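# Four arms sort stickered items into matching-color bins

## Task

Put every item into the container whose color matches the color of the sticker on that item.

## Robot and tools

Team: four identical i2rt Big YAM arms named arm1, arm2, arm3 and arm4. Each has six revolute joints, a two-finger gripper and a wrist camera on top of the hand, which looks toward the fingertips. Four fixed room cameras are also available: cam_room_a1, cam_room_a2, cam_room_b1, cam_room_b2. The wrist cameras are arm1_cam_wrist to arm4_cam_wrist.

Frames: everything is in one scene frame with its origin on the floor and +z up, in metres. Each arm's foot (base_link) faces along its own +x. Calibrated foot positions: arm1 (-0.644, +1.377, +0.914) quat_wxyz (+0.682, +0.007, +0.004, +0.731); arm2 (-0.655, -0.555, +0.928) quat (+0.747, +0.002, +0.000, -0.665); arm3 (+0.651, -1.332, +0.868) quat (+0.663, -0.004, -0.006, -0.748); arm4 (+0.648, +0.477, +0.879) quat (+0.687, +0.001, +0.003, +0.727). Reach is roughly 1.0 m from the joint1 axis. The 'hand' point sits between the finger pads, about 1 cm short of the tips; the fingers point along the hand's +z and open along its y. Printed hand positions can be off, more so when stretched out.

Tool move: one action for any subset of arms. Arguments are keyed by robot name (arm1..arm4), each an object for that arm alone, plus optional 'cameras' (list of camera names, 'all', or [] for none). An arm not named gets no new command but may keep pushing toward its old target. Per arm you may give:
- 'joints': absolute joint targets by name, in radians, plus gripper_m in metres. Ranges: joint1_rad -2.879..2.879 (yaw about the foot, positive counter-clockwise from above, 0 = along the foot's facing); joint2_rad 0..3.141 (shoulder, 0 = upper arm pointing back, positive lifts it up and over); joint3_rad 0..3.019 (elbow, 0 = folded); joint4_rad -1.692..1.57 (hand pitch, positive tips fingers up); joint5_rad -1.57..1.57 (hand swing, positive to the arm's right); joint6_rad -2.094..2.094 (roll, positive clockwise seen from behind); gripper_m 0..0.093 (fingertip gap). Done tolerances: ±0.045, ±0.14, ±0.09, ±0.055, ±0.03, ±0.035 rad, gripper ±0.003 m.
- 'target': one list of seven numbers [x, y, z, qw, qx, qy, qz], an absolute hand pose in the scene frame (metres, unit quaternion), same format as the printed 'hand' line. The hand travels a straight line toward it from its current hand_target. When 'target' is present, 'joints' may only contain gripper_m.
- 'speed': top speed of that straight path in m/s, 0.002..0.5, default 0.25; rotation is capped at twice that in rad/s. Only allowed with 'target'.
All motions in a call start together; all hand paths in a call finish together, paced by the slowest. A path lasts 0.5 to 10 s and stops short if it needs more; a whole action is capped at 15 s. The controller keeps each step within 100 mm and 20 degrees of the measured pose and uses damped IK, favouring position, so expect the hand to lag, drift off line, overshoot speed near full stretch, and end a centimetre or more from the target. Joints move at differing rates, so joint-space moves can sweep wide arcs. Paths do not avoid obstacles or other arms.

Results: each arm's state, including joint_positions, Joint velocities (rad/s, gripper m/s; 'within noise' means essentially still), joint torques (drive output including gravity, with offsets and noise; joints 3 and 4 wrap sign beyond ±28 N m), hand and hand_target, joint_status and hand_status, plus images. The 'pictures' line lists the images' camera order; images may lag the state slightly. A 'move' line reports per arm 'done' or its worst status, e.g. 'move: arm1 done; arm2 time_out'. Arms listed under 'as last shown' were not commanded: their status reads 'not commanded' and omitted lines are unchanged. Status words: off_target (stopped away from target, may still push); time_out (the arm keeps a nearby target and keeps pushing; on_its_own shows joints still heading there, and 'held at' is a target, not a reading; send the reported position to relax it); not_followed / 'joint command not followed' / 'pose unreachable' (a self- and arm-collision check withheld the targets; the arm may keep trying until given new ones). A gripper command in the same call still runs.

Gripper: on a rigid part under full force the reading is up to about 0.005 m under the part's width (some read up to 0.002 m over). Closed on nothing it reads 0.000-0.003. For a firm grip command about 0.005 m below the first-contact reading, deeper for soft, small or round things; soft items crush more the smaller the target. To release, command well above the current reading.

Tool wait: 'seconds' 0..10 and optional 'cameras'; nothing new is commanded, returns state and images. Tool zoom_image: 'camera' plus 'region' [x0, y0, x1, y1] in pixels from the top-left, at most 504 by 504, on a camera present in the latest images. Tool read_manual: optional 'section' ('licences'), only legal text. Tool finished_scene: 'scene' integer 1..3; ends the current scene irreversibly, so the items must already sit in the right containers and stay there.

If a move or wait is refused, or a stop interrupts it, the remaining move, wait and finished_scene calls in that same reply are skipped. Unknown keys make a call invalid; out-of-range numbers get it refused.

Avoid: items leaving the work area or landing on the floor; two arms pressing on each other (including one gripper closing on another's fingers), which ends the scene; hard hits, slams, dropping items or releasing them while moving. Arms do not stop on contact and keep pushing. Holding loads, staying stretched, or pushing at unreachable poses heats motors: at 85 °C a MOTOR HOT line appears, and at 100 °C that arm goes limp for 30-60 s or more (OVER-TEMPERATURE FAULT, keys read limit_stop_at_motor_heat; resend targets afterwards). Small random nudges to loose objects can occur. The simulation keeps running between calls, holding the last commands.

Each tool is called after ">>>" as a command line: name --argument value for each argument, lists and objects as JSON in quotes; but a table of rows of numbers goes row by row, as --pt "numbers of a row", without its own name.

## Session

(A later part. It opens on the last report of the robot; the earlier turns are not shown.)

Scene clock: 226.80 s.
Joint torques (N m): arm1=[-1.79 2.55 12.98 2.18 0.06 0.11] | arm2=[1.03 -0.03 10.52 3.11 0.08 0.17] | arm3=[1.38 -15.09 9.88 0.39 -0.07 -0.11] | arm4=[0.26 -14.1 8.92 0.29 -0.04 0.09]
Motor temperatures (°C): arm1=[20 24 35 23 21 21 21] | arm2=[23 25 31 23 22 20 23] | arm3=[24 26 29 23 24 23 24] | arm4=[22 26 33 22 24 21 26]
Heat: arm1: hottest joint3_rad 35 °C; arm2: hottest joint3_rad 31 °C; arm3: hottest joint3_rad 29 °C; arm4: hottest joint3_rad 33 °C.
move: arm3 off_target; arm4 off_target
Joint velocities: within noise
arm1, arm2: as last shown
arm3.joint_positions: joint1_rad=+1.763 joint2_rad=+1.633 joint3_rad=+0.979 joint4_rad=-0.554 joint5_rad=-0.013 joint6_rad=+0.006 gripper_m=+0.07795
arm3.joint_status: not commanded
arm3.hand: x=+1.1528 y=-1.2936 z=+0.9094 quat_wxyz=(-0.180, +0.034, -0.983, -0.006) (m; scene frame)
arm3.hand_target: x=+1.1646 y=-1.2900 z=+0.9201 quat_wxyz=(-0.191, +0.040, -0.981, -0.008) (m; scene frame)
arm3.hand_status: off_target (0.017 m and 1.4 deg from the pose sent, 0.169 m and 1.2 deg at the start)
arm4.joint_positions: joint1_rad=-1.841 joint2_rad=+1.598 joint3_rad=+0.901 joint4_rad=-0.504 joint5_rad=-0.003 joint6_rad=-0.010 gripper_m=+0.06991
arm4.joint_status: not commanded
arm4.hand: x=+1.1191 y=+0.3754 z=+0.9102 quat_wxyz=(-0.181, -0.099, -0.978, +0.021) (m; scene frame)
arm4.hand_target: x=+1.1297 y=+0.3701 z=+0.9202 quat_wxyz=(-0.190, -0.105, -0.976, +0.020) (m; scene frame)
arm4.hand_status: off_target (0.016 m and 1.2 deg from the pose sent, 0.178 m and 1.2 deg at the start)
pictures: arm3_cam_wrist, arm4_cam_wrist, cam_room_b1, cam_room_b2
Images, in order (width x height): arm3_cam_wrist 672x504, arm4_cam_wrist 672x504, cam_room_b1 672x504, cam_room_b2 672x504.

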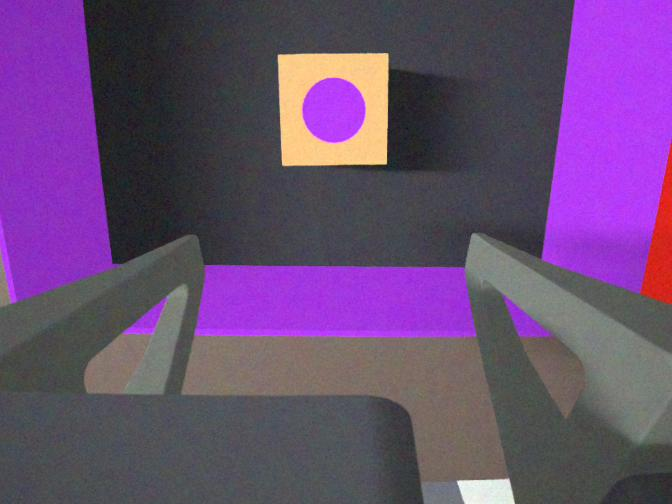

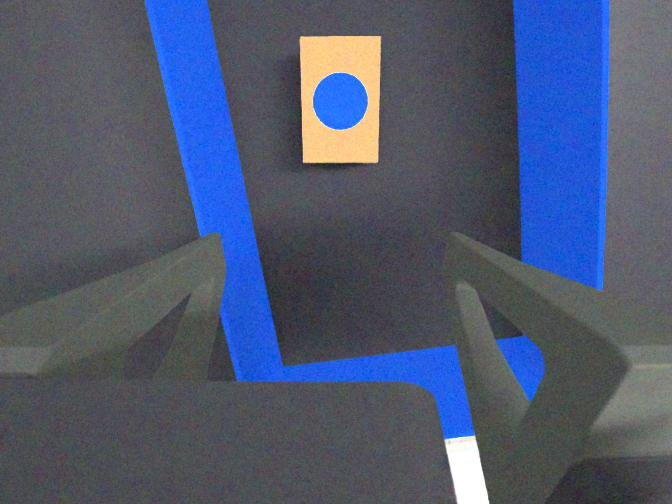

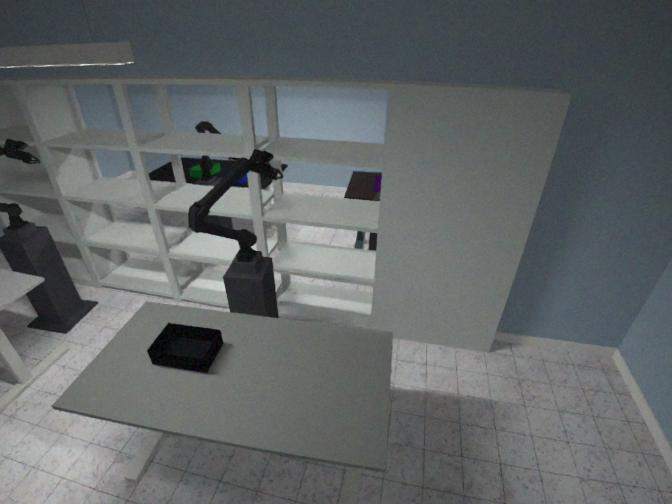

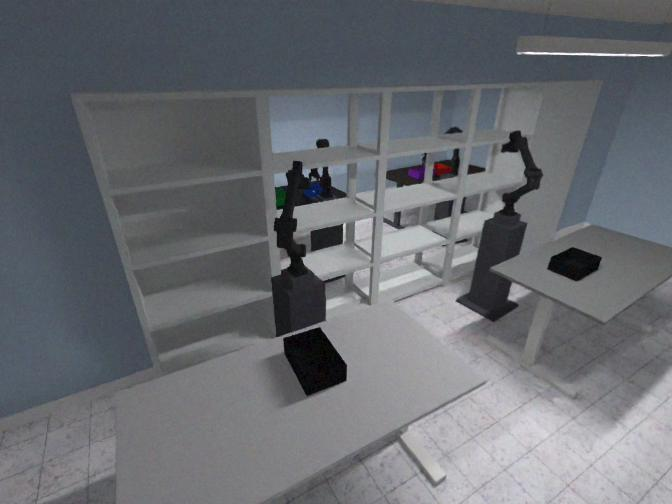

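Both items are packed and both source boxes are empty. Moving on to scene 3.

>>> finished_scene --scene 2

The scene is finished: the task was done.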